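# Place case and two enclosures into blue container

## Task

Put the case and both enclosures down on the bottom of the blue container, each keeping the face that was on top at the start still facing up.

## Robot and tools

Robot: two arms, left_arm and right_arm, each ending in an identical five-finger right hand. Because both hands are right hands, every hand axis and side means the same thing on both arms. The bases sit near (+0.007, +0.464, +0.047) m for left_arm and (+0.025, -0.508, +0.048) m for right_arm. A post stands behind the arms.

Scene frame: origin at table height, centred between the arms. +z is up, +x points out over the table, and left_arm is on the +y side. Camera image sides do not match arm names. All printed positions (metres), orientations (quat_wxyz) and velocities use this frame. Printed values may be a few cm off.

Hand point: a spot that moves with the palm, about 0.15 m out from the wrist flange. Its +z runs along the straightened fingers, +y points out of the palm, and +x runs across the palm away from the thumb. Straight fingers reach 0.06-0.07 m past the point. A wrist bracket on the little-finger side can strike things. With the palm down, the wrist can hang up to about 0.13 m below the point.

The row (28 numbers, each in [-1, 1]) is used by execute_actions and move. It covers both arms, even when only one arm moves. Numbers 1-6 are the left arm's dx, dy, dz, rx, ry, rz. Numbers 7-12 are the left hand's little, ring, middle, index, thumb_bend, thumb_turn. Number 13 is the left force_limit and number 14 the left speed. Numbers 15-28 repeat the same layout for the right arm.

Pose numbers are offsets, not poses. They count from that arm's current Hand target, along scene-frame axes, and the arm turns about its own position. 1.0 equals 0.6 m of travel or 180 degrees of turn. rx, ry, rz together form one rotation vector. Six zeros means no new pose request. Orientation commands are clipped to within 32 degrees of the measured orientation at each step.

Hand numbers are absolute targets, not offsets. For each finger and for thumb_bend, +1 is straight (open) and -1 is curled (closed). For thumb_turn, +1 puts the thumb beside the palm and -1 swings it in front, facing the fingers. force_limit runs from about 0 N at -1 to 10 N at +1 at the fingertip (15 N for the thumb motors). speed rises from near zero at -1 to full at +0.48 and stays full up to +1. For a gentle grip, close with speed at -0.94 or below. There is no 'no change' value: to keep a hand as it is, repeat the eight hand numbers you last sent to it. If nothing has been sent to that hand yet, send its hand_measured, hand_force_limit and hand_speed. A thumb turned in front can wrap items about 0.035-0.065 m thick. To squeeze harder, raise force_limit and send a target closed further than hand_measured.

execute_actions(actions, cameras): actions is a list of actions. Each action is a table of up to 15 rows, one row per 1/30 s step, and a short table holds its last row through step 15. Every row counts from the Hand target at the start of that action, not from the previous row. cameras lists camera names; ["all"] returns all of them. Images come back only if requested, or when actions is empty.

move(target, speed, blend, stop_force, zero, blocking, cameras): drives each hand point in a straight line toward target. target is one 28-number row, or a list of up to 15 rows, every row counting from the same starting Hand targets. speed is in m/s (0.002 to 3.2, default 0.25). blend is a corner rounding radius in m. stop_force (4 to 120 N) ends an arm's path when its wrist sensor feels that much push against the motion. zero defaults to true and re-zeroes the sensor before the move. blocking=false returns early and cannot be combined with stop_force. A move lasts at most 10 s and does not avoid obstacles. If the wrist would pass too near the arm's own base axis, the move is refused.

Other tools:
- wait(seconds): lets time pass.
- stop(): brakes a running move.
- zoom_image(camera, region [x0, y0, x1, y1] in pixels, at most 504 x 504): gives a closer look at the latest image. Cameras are cam_high, cam_low, cam_left_wrist, cam_right_wrist, each 672x504.
- show_instructions(): shows the reference pages.
- zero_wrist_force(arm): re-zeroes that arm's wrist sensor.
- finished_scene(): ends the scene for good. The goal must hold without the robot.

Result lines:
- Per arm: end_effector_position, quat, and velocities (velocities are omitted when the joints are still).
- Hand target: the last commanded pose, which is where the next offsets start.
- Joint positions and torques.
- Wrist force/torque in the tool's own axes, plus the peak since the last result.
- hand_measured, hand_stopped_by (moving, target, force, stalled, fault) and hand_load_n, each in the motor order above. If hand_load_n drops to about 0, the grip has been lost.
- A move adds a 'move:' line: done, off_target, moving, held or fault, plus limits such as paced or held.
- MOTOR HOT and fault lines may also appear.

The hand point often stops short of Hand target. Another execute_actions call, even with zero offsets, asks for it again; otherwise send the remaining distance as an offset.

Avoid:
- Dropping a part, even a few mm.
- Releasing a part while it is still moving.
- Letting anything fall off the table; that ends the scene.
- Any contact between the two arms, including one hand closing on the other's fingers.
- Fast or hard strikes against the table, the post or the container.
- Commanding targets beyond a firm contact, since the arms are stiff.

A torque fault or a force fault (about 150 N) halts the arm for 10 s. A motor reaching 85 °C locks its arm for 30-60 s; heat builds when holding loads or stretching out. Move slowly near contact and use a small stop_force.

Each tool is called after "Call:" as name(argument=value, ...), one argument or row to a line, values as JSON.

Reference images:

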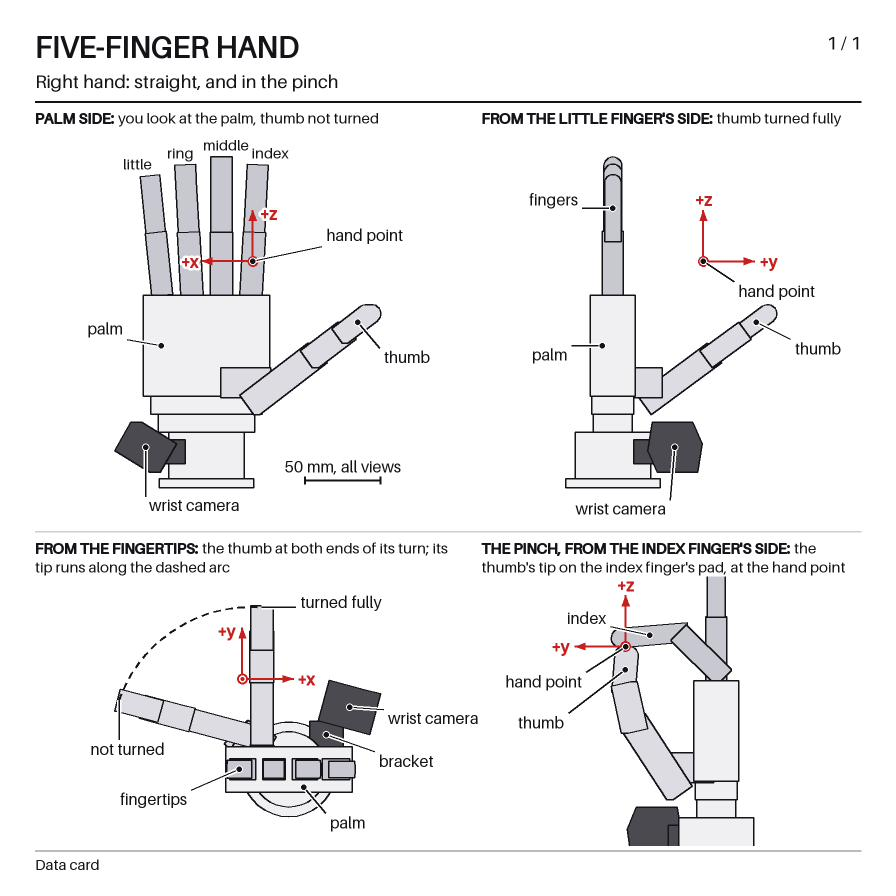

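## Session

Call:
execute_actions(
  actions=[],
)

Scene clock: 0.00 s.
left_arm: end_effector_position=(+0.9778, +0.4317, +0.3229) hand_measured=(+1.000, +1.000, +1.000, +1.000, +1.000, +1.000) hand_load_n=(+0.0, +0.0, +0.0, +0.0, +0.0, +0.0) hand_stopped_by=(target, target, target, target, target, target) hand_force_limit=0.00 hand_speed=-0.80 end_effector_quat_wxyz=(-0.045, +0.742, +0.664, -0.075) | right_arm: end_effector_position=(+0.4523, -0.7789, +0.3683) hand_measured=(+1.000, +1.000, +1.000, +1.000, +1.000, +1.000) hand_load_n=(+0.0, +0.0, +0.0, +0.0, +0.0, +0.0) hand_stopped_by=(target, target, target, target, target, target) hand_force_limit=0.00 hand_speed=-0.80 end_effector_quat_wxyz=(-0.151, -0.532, +0.745, -0.374)
Joint positions: left_arm=[-0.161 -0.64 0.673 1.701 1.631 -0.052] | right_arm=[-0.673 -1.658 1.96 0.561 2.048 -3.652]
Joint velocities: within noise
Joint torques (N m): no reading
Motor temperatures (°C): left_arm=[30 29 27 36 32 39] | right_arm=[31 31 35 36 37 30]
Wrist force (N): no reading
Wrist torque (N m): no reading
Wrist force, peak (N): no reading
Hand target: left_arm +0.9778, +0.4317, +0.3229; -0.045, +0.742, +0.664, -0.075 | right_arm +0.4523, -0.7789, +0.3683; -0.151, -0.532, +0.745, -0.374

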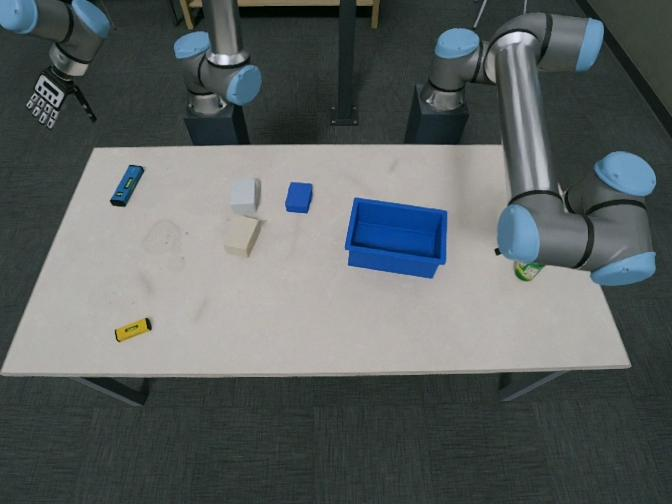

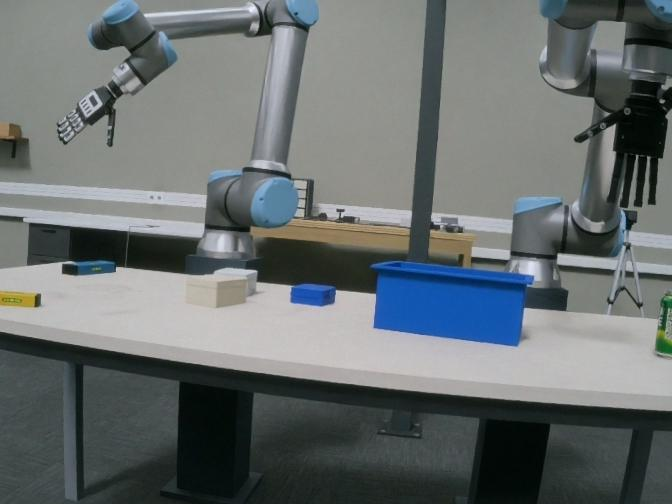

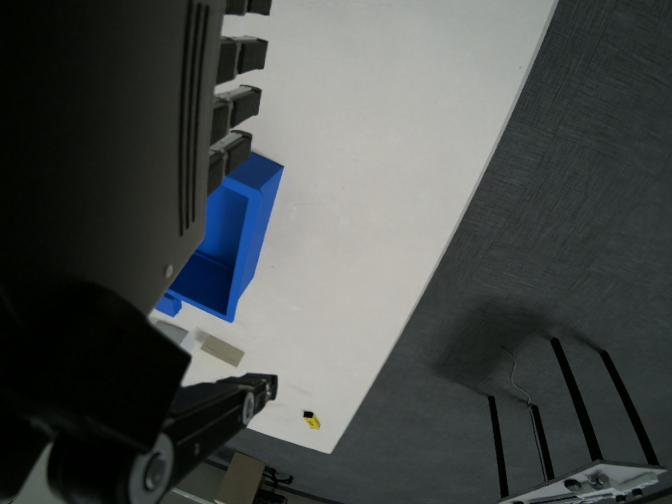

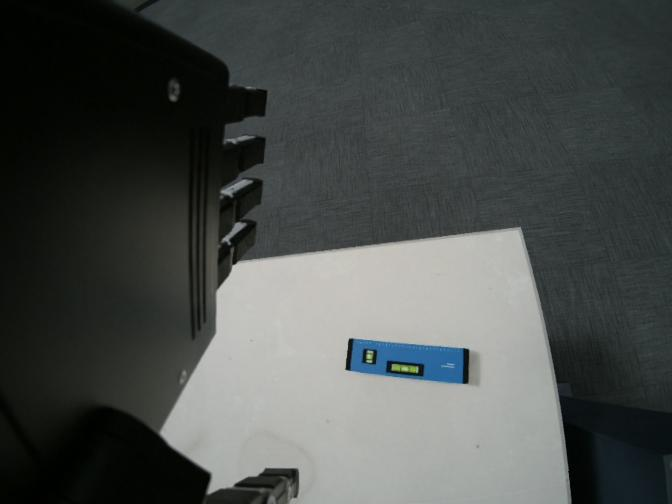

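Call:
zoom_image(
  camera="cam_high",
  region=[200, 150, 340, 280],
)

Call:
zoom_image(
  camera="cam_low",
  region=[160, 230, 360, 340],
)

Call:
zoom_image(
  camera="cam_high",
  region=[320, 170, 480, 300],
)

Scaled by 3.600 from the camera's image (finer frame: 960x720).

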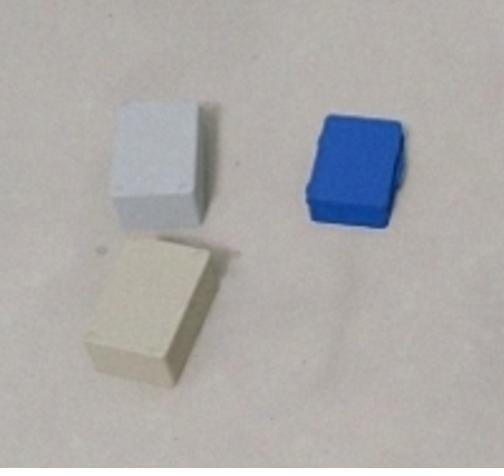

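Scaled by 2.520 from the camera's image (finer frame: 960x720).

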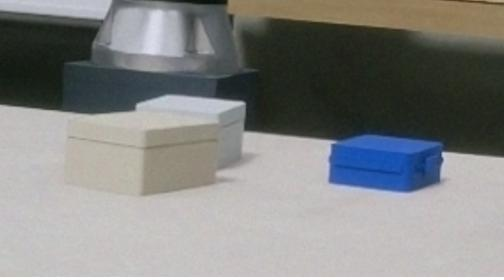

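Scaled by 3.150 from the camera's image (finer frame: 960x720).

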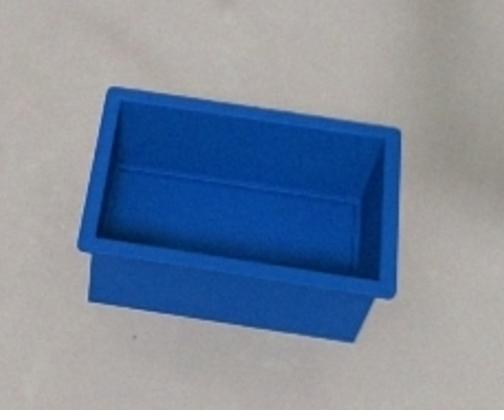

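Call:
move(
  target=[0,0,0,0,0,0,1,1,1,1,1,1,0,-0.8,-0.004,0.715,0.053,0.2441,0.104,0.0994,1,1,1,1,1,1,0,-0.8],
  cameras=["all"],
)

Scene clock: 17.63 s.
left_arm: end_effector_position=(+0.9778, +0.4317, +0.3229) hand_measured=(+1.000, +1.000, +1.000, +1.000, +1.000, +1.000) hand_load_n=(+0.0, +0.0, +0.0, +0.0, +0.0, +0.0) hand_stopped_by=(target, target, target, target, target, target) hand_force_limit=0.00 hand_speed=-0.80 end_effector_quat_wxyz=(-0.045, +0.742, +0.664, -0.075) | right_arm: end_effector_position=(+0.4500, -0.3500, +0.4001) hand_measured=(+1.000, +1.000, +1.000, +1.000, +1.000, +1.000) hand_load_n=(+0.0, +0.0, +0.0, +0.0, +0.0, +0.0) hand_stopped_by=(target, target, target, target, target, target) hand_force_limit=0.00 hand_speed=-0.80 end_effector_quat_wxyz=(+0.000, +0.707, -0.707, +0.000)
Joint positions: left_arm=[-0.161 -0.64 0.673 1.701 1.631 -0.052] | right_arm=[-0.109 -1.496 1.803 1.263 1.571 -3.239]
Joint torques (N m): left_arm=[-3.75 -108.9 -37.9 4.63 -0.32 0.59] | right_arm=[16 -37.88 -22.41 2.59 -2.56 -2.01]
Wrist force (N): left_arm=[0.1 0.1 0.4] | right_arm=[0.6 -0.6 0.2]
Wrist torque (N m): left_arm=[-0.01 -0.02 0.01] | right_arm=[-0.06 0.08 0.01]
Wrist force, peak (N): left_arm=[-0.3 0.2 0.6] | right_arm=[1.2 -0.2 2.0]
Hand target: left_arm +0.9778, +0.4317, +0.3229; -0.045, +0.742, +0.664, -0.075 | right_arm +0.4499, -0.3499, +0.4001; +0.000, +0.707, -0.707, +0.000
Off the commanded pose: left_arm 0.000 m, 0 deg | right_arm 0.000 m, 0 deg.
move: done

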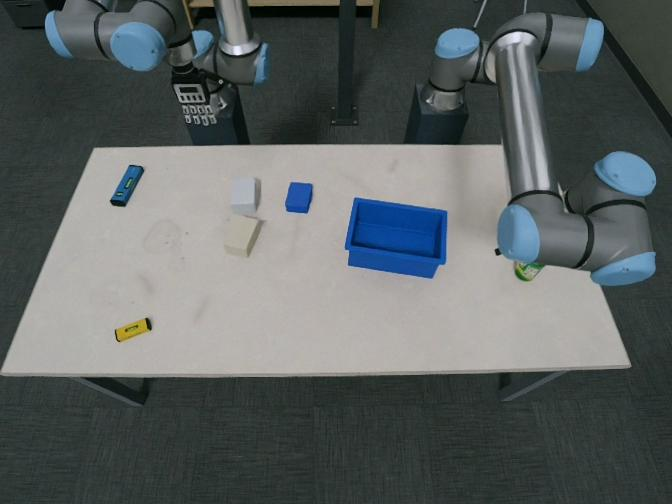

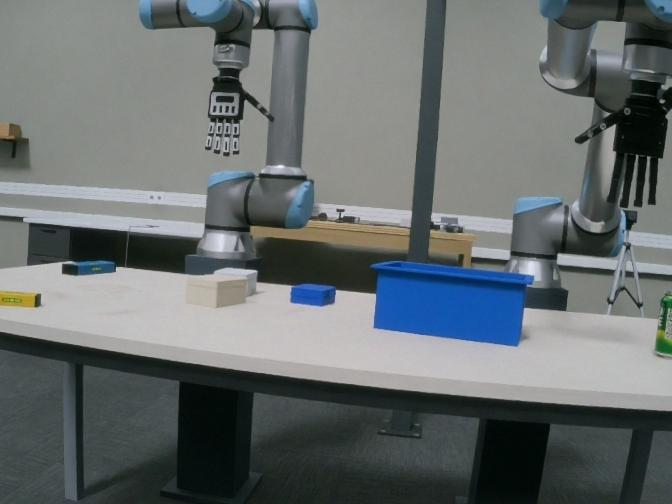

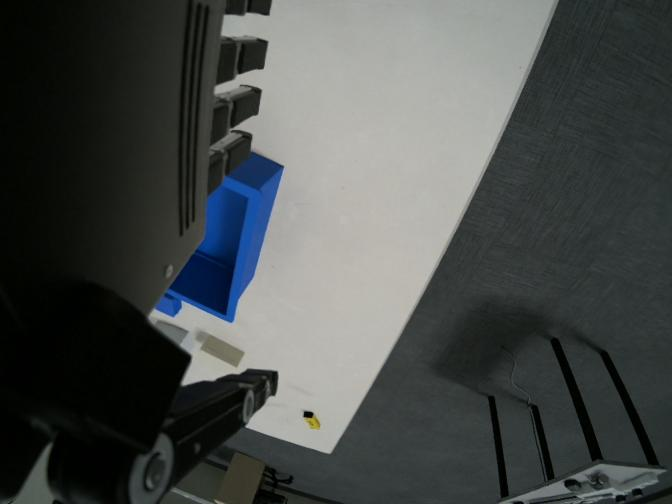

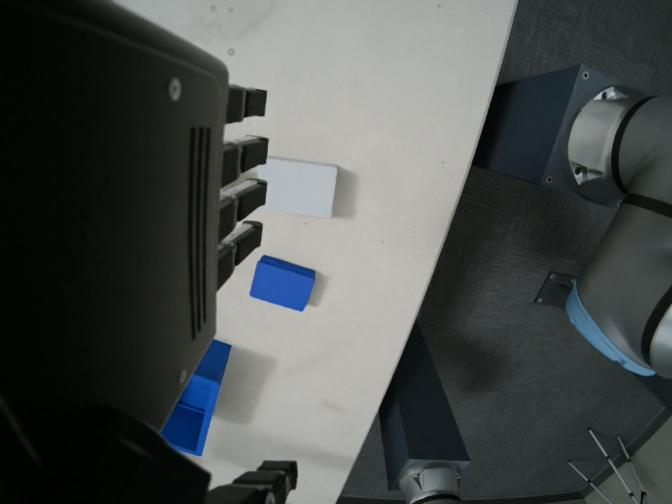

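Call:
zoom_image(
  camera="cam_high",
  region=[380, 20, 520, 160],
)

Call:
zoom_image(
  camera="cam_high",
  region=[140, 50, 260, 160],
)

Call:
zoom_image(
  camera="cam_right_wrist",
  region=[130, 130, 380, 350],
)

Scaled by 3.600 from the camera's image (finer frame: 960x720).

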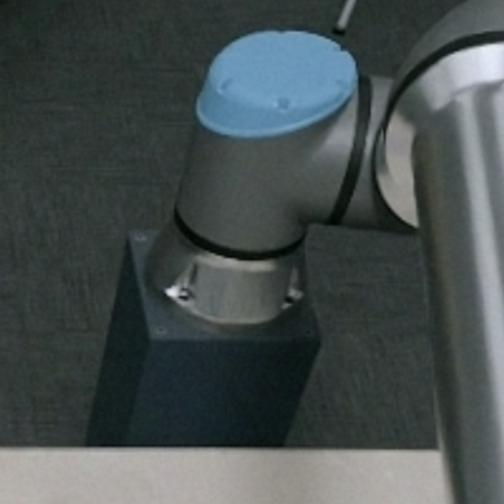

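Scaled by 4.200 from the camera's image (finer frame: 960x720).

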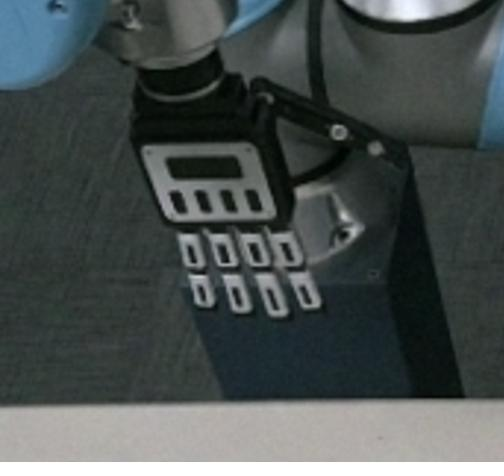

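Scaled by 2.016 from the camera's image (finer frame: 960x720).

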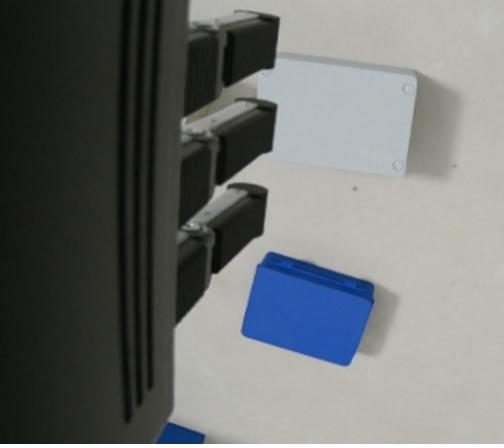

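Call:
zoom_image(
  camera="cam_low",
  region=[175, 255, 345, 315],
)

Call:
zoom_image(
  camera="cam_high",
  region=[275, 170, 325, 220],
)

Call:
zoom_image(
  camera="cam_low",
  region=[360, 245, 550, 355],
)

Scaled by 2.965 from the camera's image (finer frame: 960x720).

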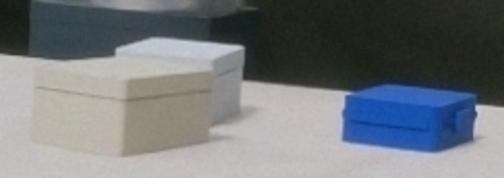

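Scaled by 10.080 from the camera's image (finer frame: 960x720).

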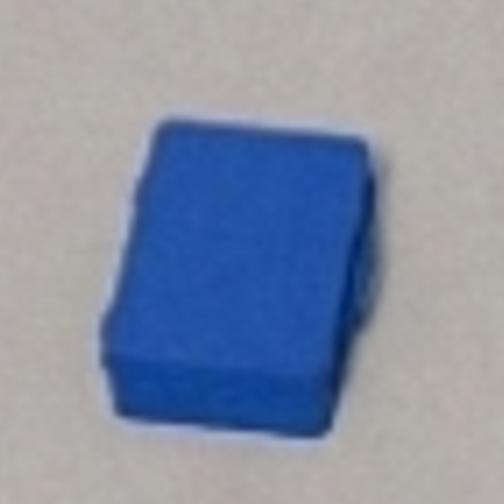

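Scaled by 2.653 from the camera's image (finer frame: 960x720).

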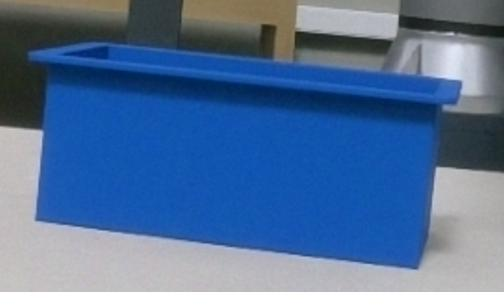

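Call:
move(
  target=[0,0,0,0,0,0,1,1,1,1,1,1,0,-0.8,0.3833,0.1,-0.1667,0.1939,-0.2498,0.3876,0.6,0.6,0.6,0.6,1,-1,0,-0.3],
  cameras=["all"],
)

Scene clock: 59.03 s.
left_arm: end_effector_position=(+0.9778, +0.4317, +0.3229) hand_measured=(+1.000, +1.000, +1.000, +1.000, +1.000, +1.000) hand_load_n=(+0.0, +0.0, +0.0, +0.0, +0.0, +0.0) hand_stopped_by=(target, target, target, target, target, target) hand_force_limit=0.00 hand_speed=-0.80 end_effector_quat_wxyz=(-0.045, +0.742, +0.664, -0.075) | right_arm: end_effector_position=(+0.6800, -0.2900, +0.3001) hand_measured=(+0.600, +0.600, +0.600, +0.600, +1.000, -1.000) hand_load_n=(+0.0, +0.0, +0.0, +0.0, +0.0, +0.0) hand_stopped_by=(target, target, target, target, target, target) hand_force_limit=0.00 hand_speed=-0.30 end_effector_quat_wxyz=(-0.444, +0.887, -0.112, +0.056)
Joint positions: left_arm=[-0.161 -0.64 0.673 1.701 1.631 -0.052] | right_arm=[-0.226 -1.17 1.68 1.012 0.644 -4.651]
Joint torques (N m): left_arm=[-0.51 -108.42 -37.69 4.85 0.04 0.53] | right_arm=[6.91 -58.15 -19.18 1.24 -3.24 -2.38]
Wrist force (N): left_arm=[-0.1 0.1 0.0] | right_arm=[0.4 0.5 0.0]
Wrist torque (N m): left_arm=[0.01 0.01 0.00] | right_arm=[0.05 0.01 -0.03]
Wrist force, peak (N): left_arm=[-0.3 -0.3 -0.4] | right_arm=[1.0 0.0 0.5]
Hand target: left_arm +0.9778, +0.4317, +0.3229; -0.045, +0.742, +0.664, -0.075 | right_arm +0.6799, -0.2899, +0.3001; -0.444, +0.887, -0.112, +0.056
Off the commanded pose: left_arm 0.000 m, 0 deg | right_arm 0.000 m, 0 deg.
move: done

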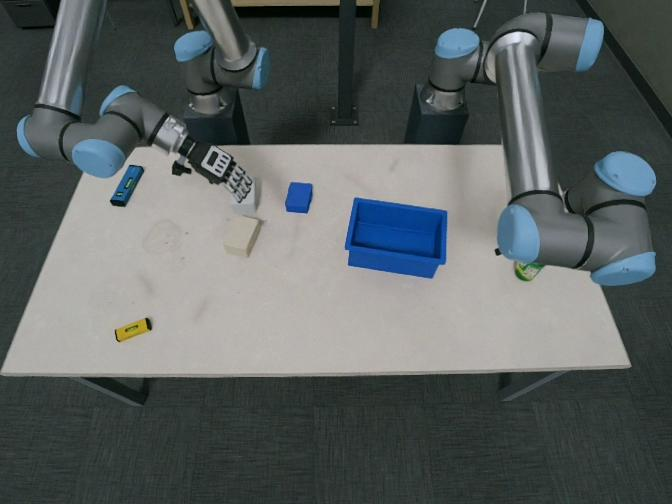

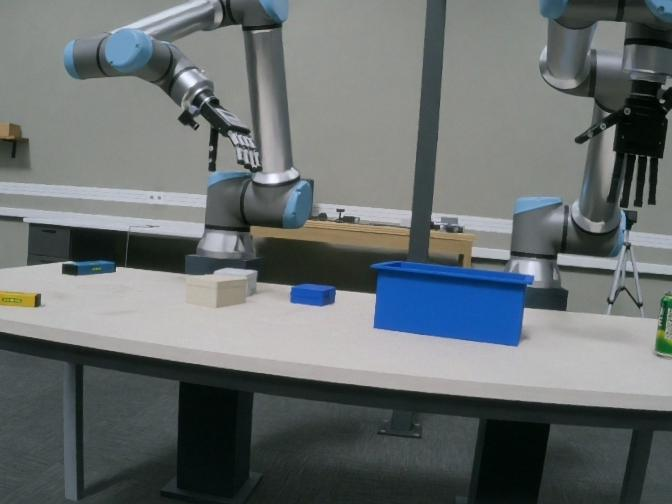

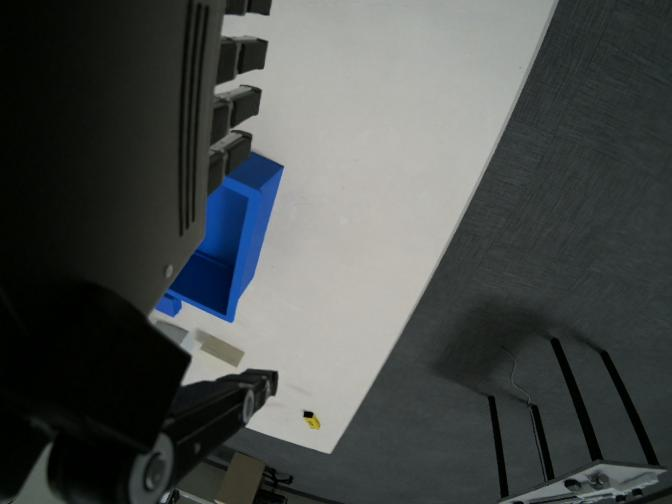

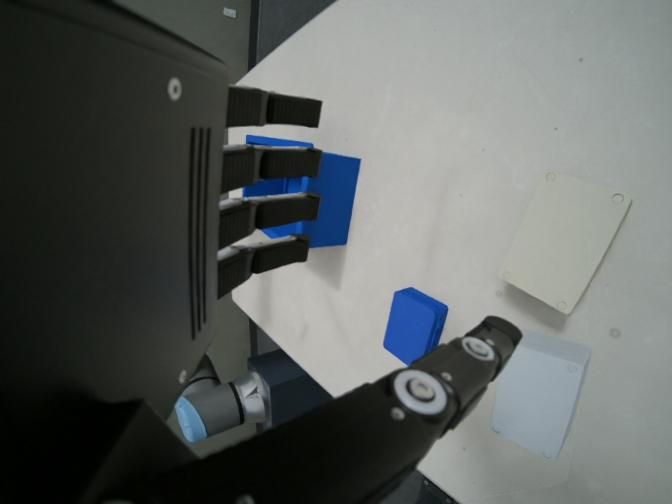

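Call:
move(
  target=[0,0,0,0,0,0,1,1,1,1,1,1,0,-0.8,0.0067,-0.0027,-0.3067,0,0,0,0.6,0.6,0.6,0.6,1,-1,0,-0.3],
  cameras=["all"],
  speed=0.15,
)

Call:
zoom_image(
  camera="cam_high",
  region=[160, 140, 320, 280],
)

Call:
zoom_image(
  camera="cam_low",
  region=[140, 180, 340, 320],
)

Scene clock: 63.93 s.
left_arm: end_effector_position=(+0.9778, +0.4317, +0.3229) hand_measured=(+1.000, +1.000, +1.000, +1.000, +1.000, +1.000) hand_load_n=(+0.0, +0.0, +0.0, +0.0, +0.0, +0.0) hand_stopped_by=(target, target, target, target, target, target) hand_force_limit=0.00 hand_speed=-0.80 end_effector_quat_wxyz=(-0.045, +0.742, +0.664, -0.075) | right_arm: end_effector_position=(+0.6838, -0.2916, +0.1161) hand_measured=(+0.600, +0.600, +0.600, +0.600, +1.000, -1.000) hand_load_n=(+0.0, +0.0, -0.5, +0.0, +0.0, +0.0) hand_stopped_by=(target, target, target, target, target, target) hand_force_limit=0.00 hand_speed=-0.30 end_effector_quat_wxyz=(-0.444, +0.887, -0.112, +0.056)
Joint positions: left_arm=[-0.161 -0.64 0.673 1.701 1.631 -0.052] | right_arm=[-0.227 -0.98 1.775 0.729 0.644 -4.653]
Joint torques (N m): left_arm=[-2.78 -110.21 -38.02 4.67 0 0.52] | right_arm=[-2.33 -61.44 -38.05 3.97 -4.25 3.44]
Wrist force (N): left_arm=[0.0 0.0 -0.1] | right_arm=[0.3 0.1 0.2]
Wrist torque (N m): left_arm=[0.01 0.01 0.00] | right_arm=[-0.02 0.02 0.07]
Wrist force, peak (N): left_arm=[-0.3 -0.4 0.2] | right_arm=[0.3 1.5 1.0]
Hand target: left_arm +0.9778, +0.4317, +0.3229; -0.045, +0.742, +0.664, -0.075 | right_arm +0.6839, -0.2915, +0.1161; -0.444, +0.887, -0.112, +0.056
Off the commanded pose: left_arm 0.000 m, 0 deg | right_arm 0.000 m, 0 deg.
move: done

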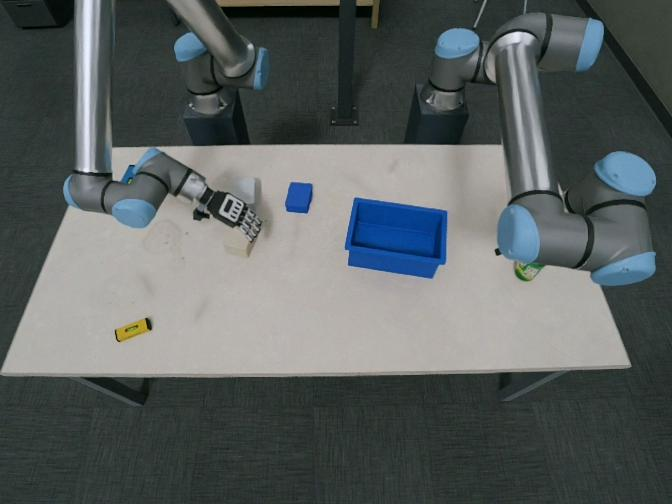

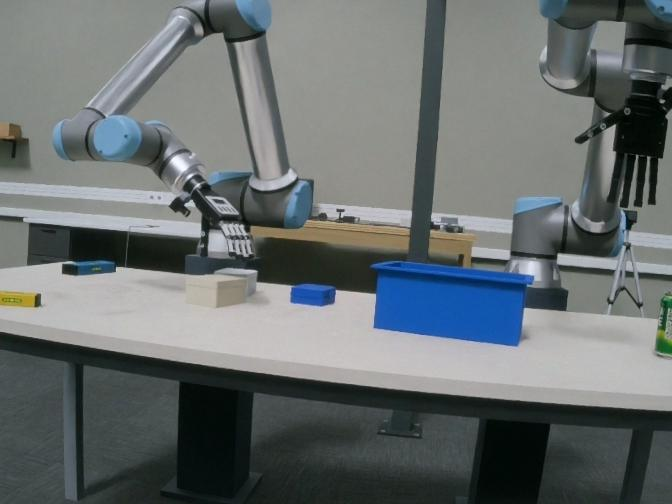

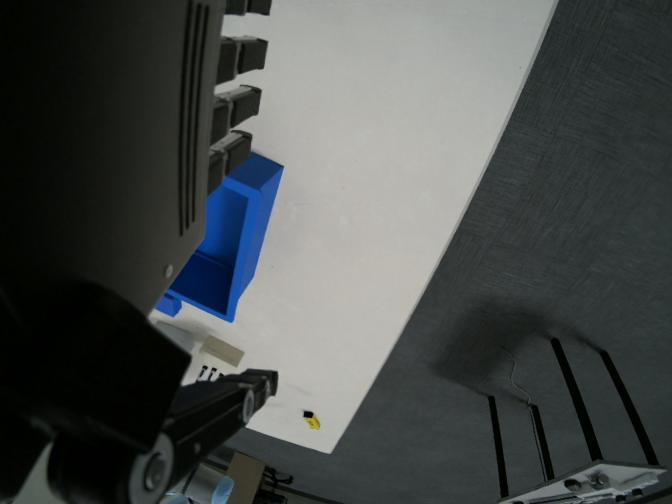

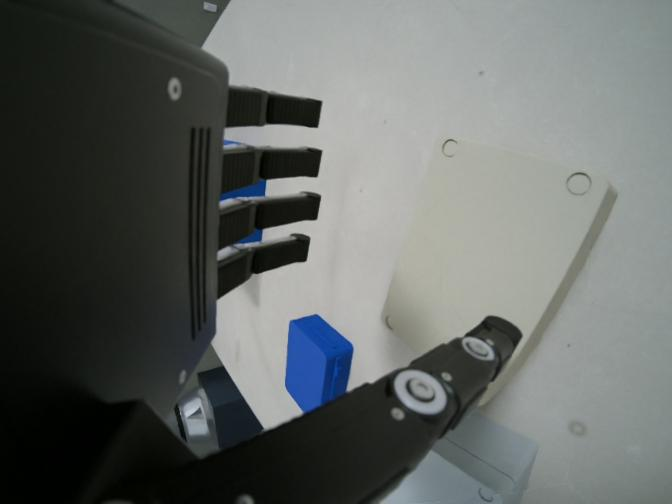

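Scaled by 3.150 from the camera's image (finer frame: 960x720).

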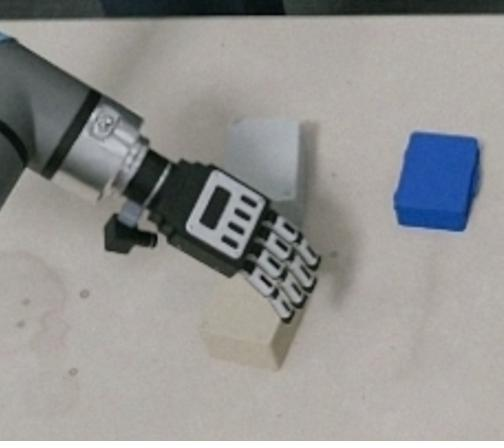

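Scaled by 2.520 from the camera's image (finer frame: 960x720).

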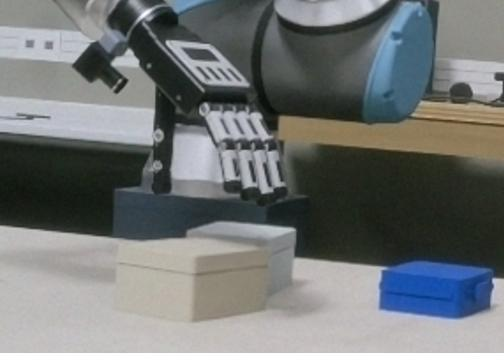

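Call:
move(
  target=[0,0,0,0,0,0,1,1,1,1,1,1,0,-0.8,0,0,-0.055,0,0,0,0.6,0.6,0.6,0.6,1,-1,0,-0.3],
  cameras=["cam_right_wrist","cam_low"],
  speed=0.04,
  stop_force=6,
)

Call:
zoom_image(
  camera="cam_low",
  region=[140, 180, 340, 320],
)

Scene clock: 69.63 s.
left_arm: end_effector_position=(+0.9778, +0.4317, +0.3229) hand_measured=(+1.000, +1.000, +1.000, +1.000, +1.000, +1.000) hand_load_n=(+0.0, +0.0, +0.0, +0.0, +0.0, +0.0) hand_stopped_by=(target, target, target, target, target, target) hand_force_limit=0.00 hand_speed=-0.80 end_effector_quat_wxyz=(-0.045, +0.742, +0.664, -0.075) | right_arm: end_effector_position=(+0.6839, -0.2915, +0.0830) hand_measured=(+0.600, +0.600, +0.600, +0.600, +1.000, -1.000) hand_load_n=(+0.0, +0.0, +0.0, +0.0, +0.0, +0.0) hand_stopped_by=(target, target, target, target, target, target) hand_force_limit=0.00 hand_speed=-0.30 end_effector_quat_wxyz=(-0.444, +0.887, -0.112, +0.056)
Joint positions: left_arm=[-0.161 -0.64 0.673 1.701 1.631 -0.052] | right_arm=[-0.227 -0.94 1.783 0.681 0.644 -4.653]
Joint torques (N m): left_arm=[-1.53 -108.72 -37.35 4.83 -0.23 0.66] | right_arm=[14.55 -82.8 -34.83 7.23 -2.78 0.47]
Wrist force (N): left_arm=[0.0 -0.1 0.1] | right_arm=[0.2 0.4 -0.5]
Wrist torque (N m): left_arm=[-0.02 0.00 0.00] | right_arm=[0.07 0.06 0.06]
Wrist force, peak (N): left_arm=[0.3 -0.1 -0.4] | right_arm=[0.4 0.8 -0.2]
Hand target: left_arm +0.9778, +0.4317, +0.3229; -0.045, +0.742, +0.664, -0.075 | right_arm +0.6839, -0.2915, +0.0831; -0.444, +0.887, -0.112, +0.056
Off the commanded pose: left_arm 0.000 m, 0 deg | right_arm 0.000 m, 0 deg.
move: done
Images, in order (width x height): cam_low 672x504, cam_right_wrist 672x504.

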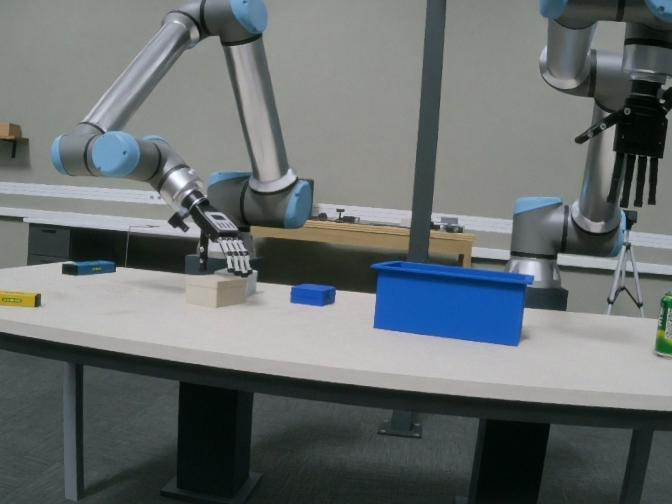

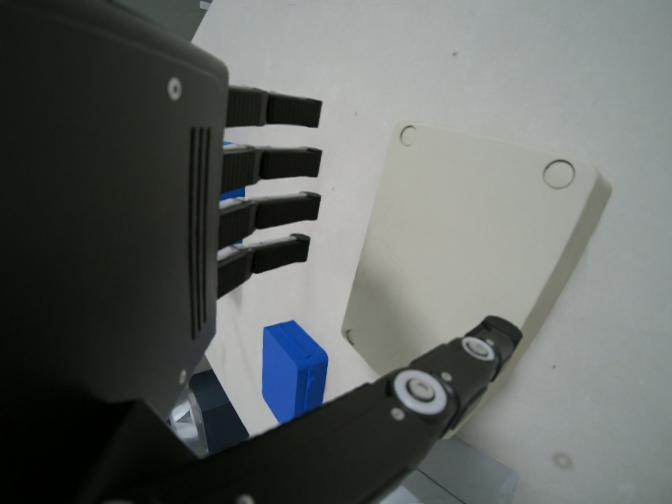

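Scaled by 2.520 from the camera's image (finer frame: 960x720).

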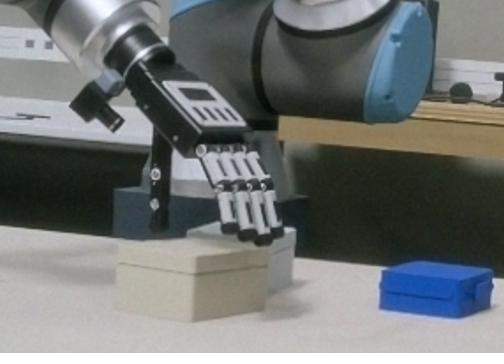

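Call:
move(
  target=[0,0,0,0,0,0,1,1,1,1,1,1,0,-0.8,0,-0.005,-0.0767,0,0,0.008,0.6,0.6,0.6,0.6,1,-1,0,-0.3],
  cameras=["cam_right_wrist","cam_low"],
  speed=0.03,
  stop_force=6,
)

Call:
zoom_image(
  camera="cam_low",
  region=[140, 180, 340, 320],
)

Scene clock: 75.27 s.
left_arm: end_effector_position=(+0.9778, +0.4317, +0.3229) hand_measured=(+1.000, +1.000, +1.000, +1.000, +1.000, +1.000) hand_load_n=(+0.0, +0.5, +0.0, +0.0, +0.0, +0.0) hand_stopped_by=(target, target, target, target, target, target) hand_force_limit=0.00 hand_speed=-0.80 end_effector_quat_wxyz=(-0.045, +0.742, +0.664, -0.075) | right_arm: end_effector_position=(+0.6839, -0.2919, +0.0757) hand_measured=(+0.600, +0.600, +0.600, +0.600, +1.000, -1.000) hand_load_n=(+0.0, +0.0, +0.0, +0.0, -0.5, +0.5) hand_stopped_by=(target, target, target, target, target, target) hand_force_limit=0.00 hand_speed=-0.30 end_effector_quat_wxyz=(-0.444, +0.888, -0.110, +0.055)
Joint positions: left_arm=[-0.161 -0.64 0.673 1.701 1.631 -0.052] | right_arm=[-0.227 -0.929 1.783 0.676 0.644 -4.661]
Joint torques (N m): left_arm=[0.33 -110.03 -37.81 4.95 -0.26 0.67] | right_arm=[18.88 -62.39 -9.13 5.71 2.6 1.68]
Wrist force (N): left_arm=[0.1 0.1 0.1] | right_arm=[-0.4 -4.1 -3.9]
Wrist torque (N m): left_arm=[0.01 -0.02 0.01] | right_arm=[-0.21 0.15 -0.09]
Wrist force, peak (N): left_arm=[0.0 -0.4 -0.4] | right_arm=[-1.8 -26.6 -22.3]
Hand target: left_arm +0.9778, +0.4317, +0.3229; -0.045, +0.742, +0.664, -0.075 | right_arm +0.6838, -0.2919, +0.0757; -0.444, +0.888, -0.110, +0.055 (not the last commanded pose)
Off the commanded pose: left_arm 0.000 m, 0 deg | right_arm 0.039 m, 1 deg.
move: contact (right_arm)
Images, in order (width x height): cam_low 672x504, cam_right_wrist 672x504.

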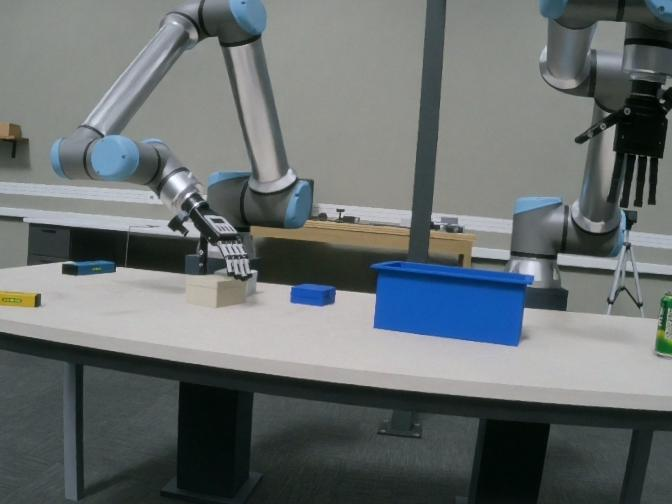

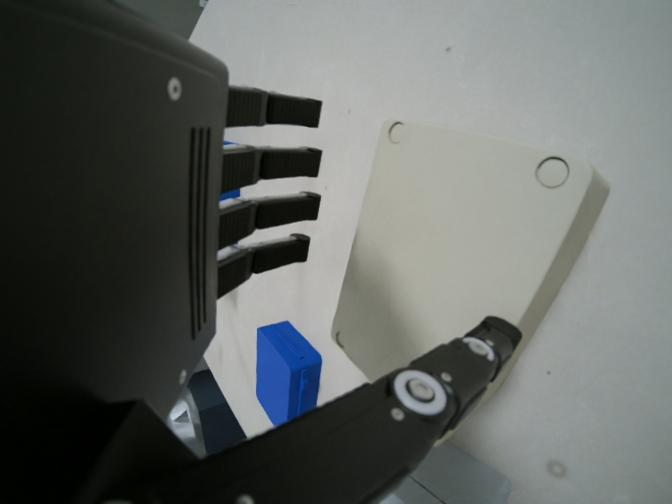

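Scaled by 2.520 from the camera's image (finer frame: 960x720).

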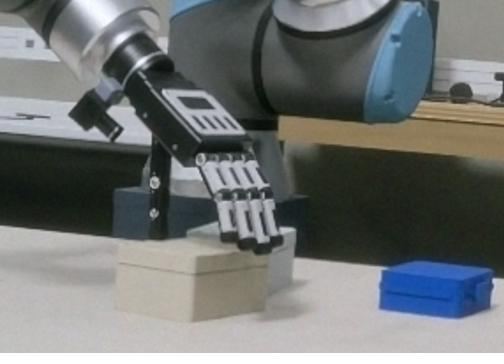

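Call:
move(
  target=[
    [0,0,0,0,0,0,1,1,1,1,1,1,0,-0.8,0,0,0.02,0,0,0,0.8,0.8,0.8,0.8,1,-1,0,-0.3],
    [0,0,0,0,0,0,1,1,1,1,1,1,0,-0.8,-0.0045,-0.0195,0.02,0,0,0,0.8,0.8,0.8,0.8,1,-1,0,-0.3],
  ],
  cameras=["cam_right_wrist"],
  speed=0.05,
)

Scene clock: 77.73 s.
left_arm: end_effector_position=(+0.9778, +0.4317, +0.3229) hand_measured=(+1.000, +1.000, +1.000, +1.000, +1.000, +1.000) hand_load_n=(+0.0, +0.0, +0.0, +0.0, -0.5, +0.0) hand_stopped_by=(target, target, target, target, target, target) hand_force_limit=0.00 hand_speed=-0.80 end_effector_quat_wxyz=(-0.045, +0.742, +0.664, -0.075) | right_arm: end_effector_position=(+0.6810, -0.3036, +0.0877) hand_measured=(+0.800, +0.800, +0.800, +0.800, +1.000, -1.000) hand_load_n=(+0.0, +0.0, +0.0, +0.0, +0.0, +0.0) hand_stopped_by=(target, target, target, target, target, target) hand_force_limit=0.00 hand_speed=-0.30 end_effector_quat_wxyz=(-0.444, +0.888, -0.110, +0.055)
Joint positions: left_arm=[-0.161 -0.64 0.673 1.701 1.631 -0.052] | right_arm=[-0.247 -0.944 1.788 0.711 0.644 -4.693]
Joint torques (N m): left_arm=[-0.35 -107.38 -38.4 4.66 -0.3 0.64] | right_arm=[15.21 -65.53 -34.71 0.45 -4.16 3.78]
Wrist force (N): left_arm=[0.2 0.2 0.1] | right_arm=[0.1 0.6 -0.2]
Wrist torque (N m): left_arm=[0.03 -0.02 0.01] | right_arm=[0.08 0.06 -0.03]
Wrist force, peak (N): left_arm=[0.1 -0.1 -0.5] | right_arm=[-0.3 -4.5 -4.2]
Hand target: left_arm +0.9778, +0.4317, +0.3229; -0.045, +0.742, +0.664, -0.075 | right_arm +0.6811, -0.3036, +0.0877; -0.444, +0.888, -0.110, +0.055
Off the commanded pose: left_arm 0.000 m, 0 deg | right_arm 0.000 m, 0 deg.
move: done

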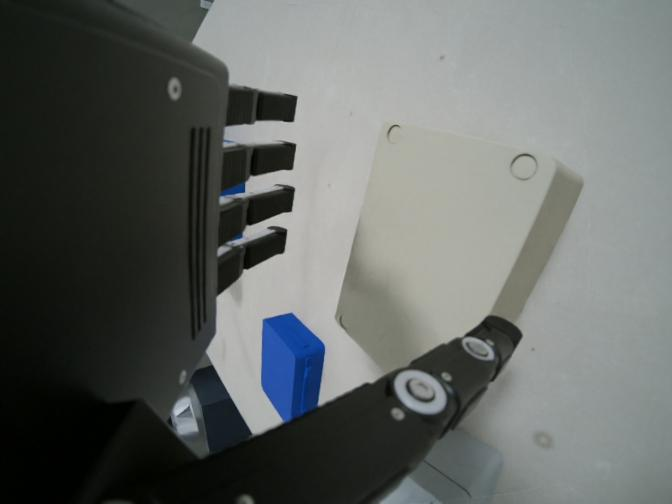

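Call:
move(
  target=[0,0,0,0,0,0,1,1,1,1,1,1,0,-0.8,0,0,-0.0845,0,0,0,0.8,0.8,0.8,0.8,1,-1,0,-0.3],
  cameras=["cam_right_wrist","cam_low"],
  speed=0.015,
  stop_force=5,
)

Call:
zoom_image(
  camera="cam_low",
  region=[140, 200, 320, 320],
)

Scene clock: 83.33 s.
left_arm: end_effector_position=(+0.9778, +0.4317, +0.3229) hand_measured=(+1.000, +1.000, +1.000, +1.000, +1.000, +1.000) hand_load_n=(+0.0, +0.0, +0.0, +0.0, +0.0, +0.0) hand_stopped_by=(target, target, target, target, target, target) hand_force_limit=0.00 hand_speed=-0.80 end_effector_quat_wxyz=(-0.045, +0.742, +0.664, -0.075) | right_arm: end_effector_position=(+0.6811, -0.3036, +0.0370) hand_measured=(+0.800, +0.800, +0.800, +0.800, +1.000, -1.000) hand_load_n=(-0.5, +0.0, +0.0, +0.0, +0.0, +0.0) hand_stopped_by=(target, target, target, target, target, target) hand_force_limit=0.00 hand_speed=-0.30 end_effector_quat_wxyz=(-0.444, +0.888, -0.110, +0.055)
Joint positions: left_arm=[-0.161 -0.64 0.673 1.701 1.631 -0.052] | right_arm=[-0.247 -0.878 1.794 0.639 0.644 -4.693]
Joint torques (N m): left_arm=[-1.79 -108.32 -38.85 4.8 0.3 1.28] | right_arm=[14.86 -84.04 -11.72 7.22 -3.19 1.56]
Wrist force (N): left_arm=[0.0 -0.3 -0.3] | right_arm=[-0.2 0.1 -0.1]
Wrist torque (N m): left_arm=[-0.03 0.00 -0.01] | right_arm=[0.01 0.10 -0.08]
Wrist force, peak (N): left_arm=[-0.2 0.3 -0.5] | right_arm=[0.4 0.6 -0.5]
Hand target: left_arm +0.9778, +0.4317, +0.3229; -0.045, +0.742, +0.664, -0.075 | right_arm +0.6811, -0.3036, +0.0370; -0.444, +0.888, -0.110, +0.055
Off the commanded pose: left_arm 0.000 m, 0 deg | right_arm 0.000 m, 0 deg.
move: done
Images, in order (width x height): cam_low 672x504, cam_right_wrist 672x504.

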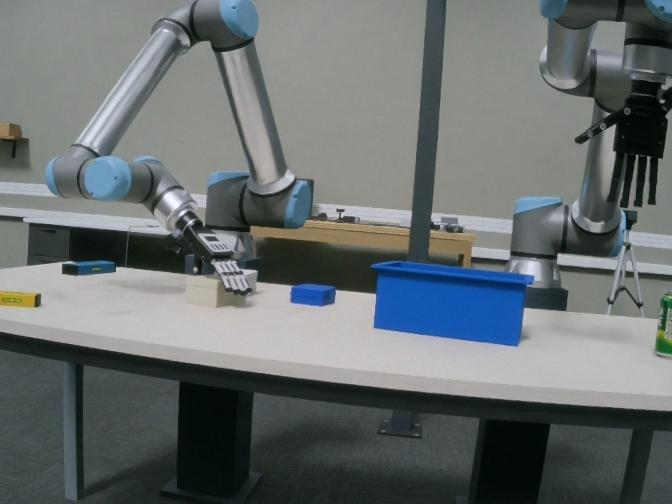

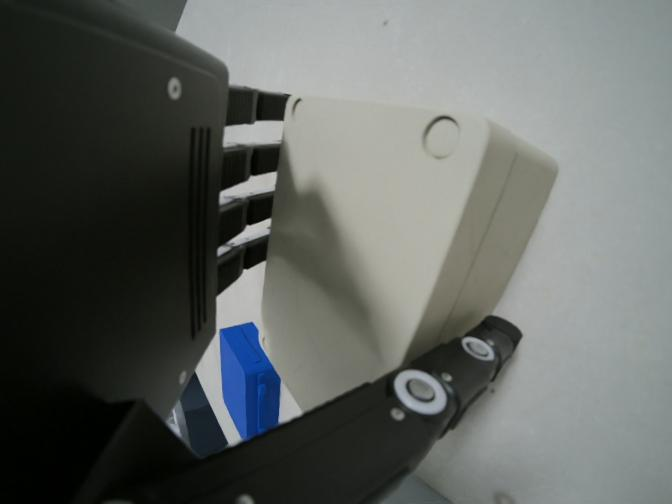

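Scaled by 2.800 from the camera's image (finer frame: 960x720).

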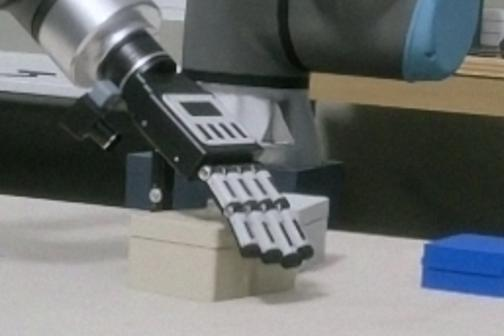

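Call:
move(
  target=[0,0,0,0,0,0,1,1,1,1,1,1,0,-0.8,0,0,0,0,0,0,0.6,0.6,-0.2,-0.2,1,-1,-0.3,-0.92],
  cameras=["cam_right_wrist"],
)

Scene clock: 87.43 s.
left_arm: end_effector_position=(+0.9778, +0.4317, +0.3229) hand_measured=(+1.000, +1.000, +1.000, +1.000, +1.000, +1.000) hand_load_n=(+0.0, +0.0, +0.0, +0.5, +0.0, +0.0) hand_stopped_by=(target, target, target, target, target, target) hand_force_limit=0.00 hand_speed=-0.80 end_effector_quat_wxyz=(-0.045, +0.742, +0.664, -0.075) | right_arm: end_effector_position=(+0.6811, -0.3036, +0.0370) hand_measured=(+0.600, +0.600, +0.300, +0.300, +1.000, -1.000) hand_load_n=(+0.0, +0.0, +4.0, +4.0, +0.5, +0.0) hand_stopped_by=(target, target, force, force, target, target) hand_force_limit=-0.30 hand_speed=-0.92 end_effector_quat_wxyz=(-0.444, +0.888, -0.110, +0.055)
Joint positions: left_arm=[-0.161 -0.64 0.673 1.701 1.631 -0.052] | right_arm=[-0.247 -0.878 1.794 0.639 0.644 -4.693]
Joint torques (N m): left_arm=[-0.21 -109.51 -38.67 4.53 0.15 0.55] | right_arm=[16.96 -82.15 -28.98 7.04 -2.48 3.46]
Wrist force (N): left_arm=[-0.1 -0.1 -0.4] | right_arm=[0.4 -1.3 -1.1]
Wrist torque (N m): left_arm=[0.00 0.02 -0.01] | right_arm=[0.22 0.02 -0.03]
Wrist force, peak (N): left_arm=[-0.2 0.5 -0.4] | right_arm=[0.4 -1.3 -1.1]
Hand target: left_arm +0.9778, +0.4317, +0.3229; -0.045, +0.742, +0.664, -0.075 | right_arm +0.6811, -0.3036, +0.0370; -0.444, +0.888, -0.110, +0.055
Off the commanded pose: left_arm 0.000 m, 0 deg | right_arm 0.000 m, 0 deg.
move: done

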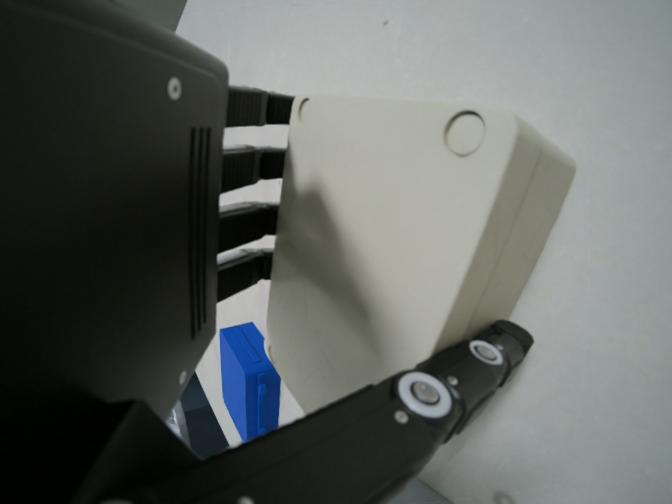

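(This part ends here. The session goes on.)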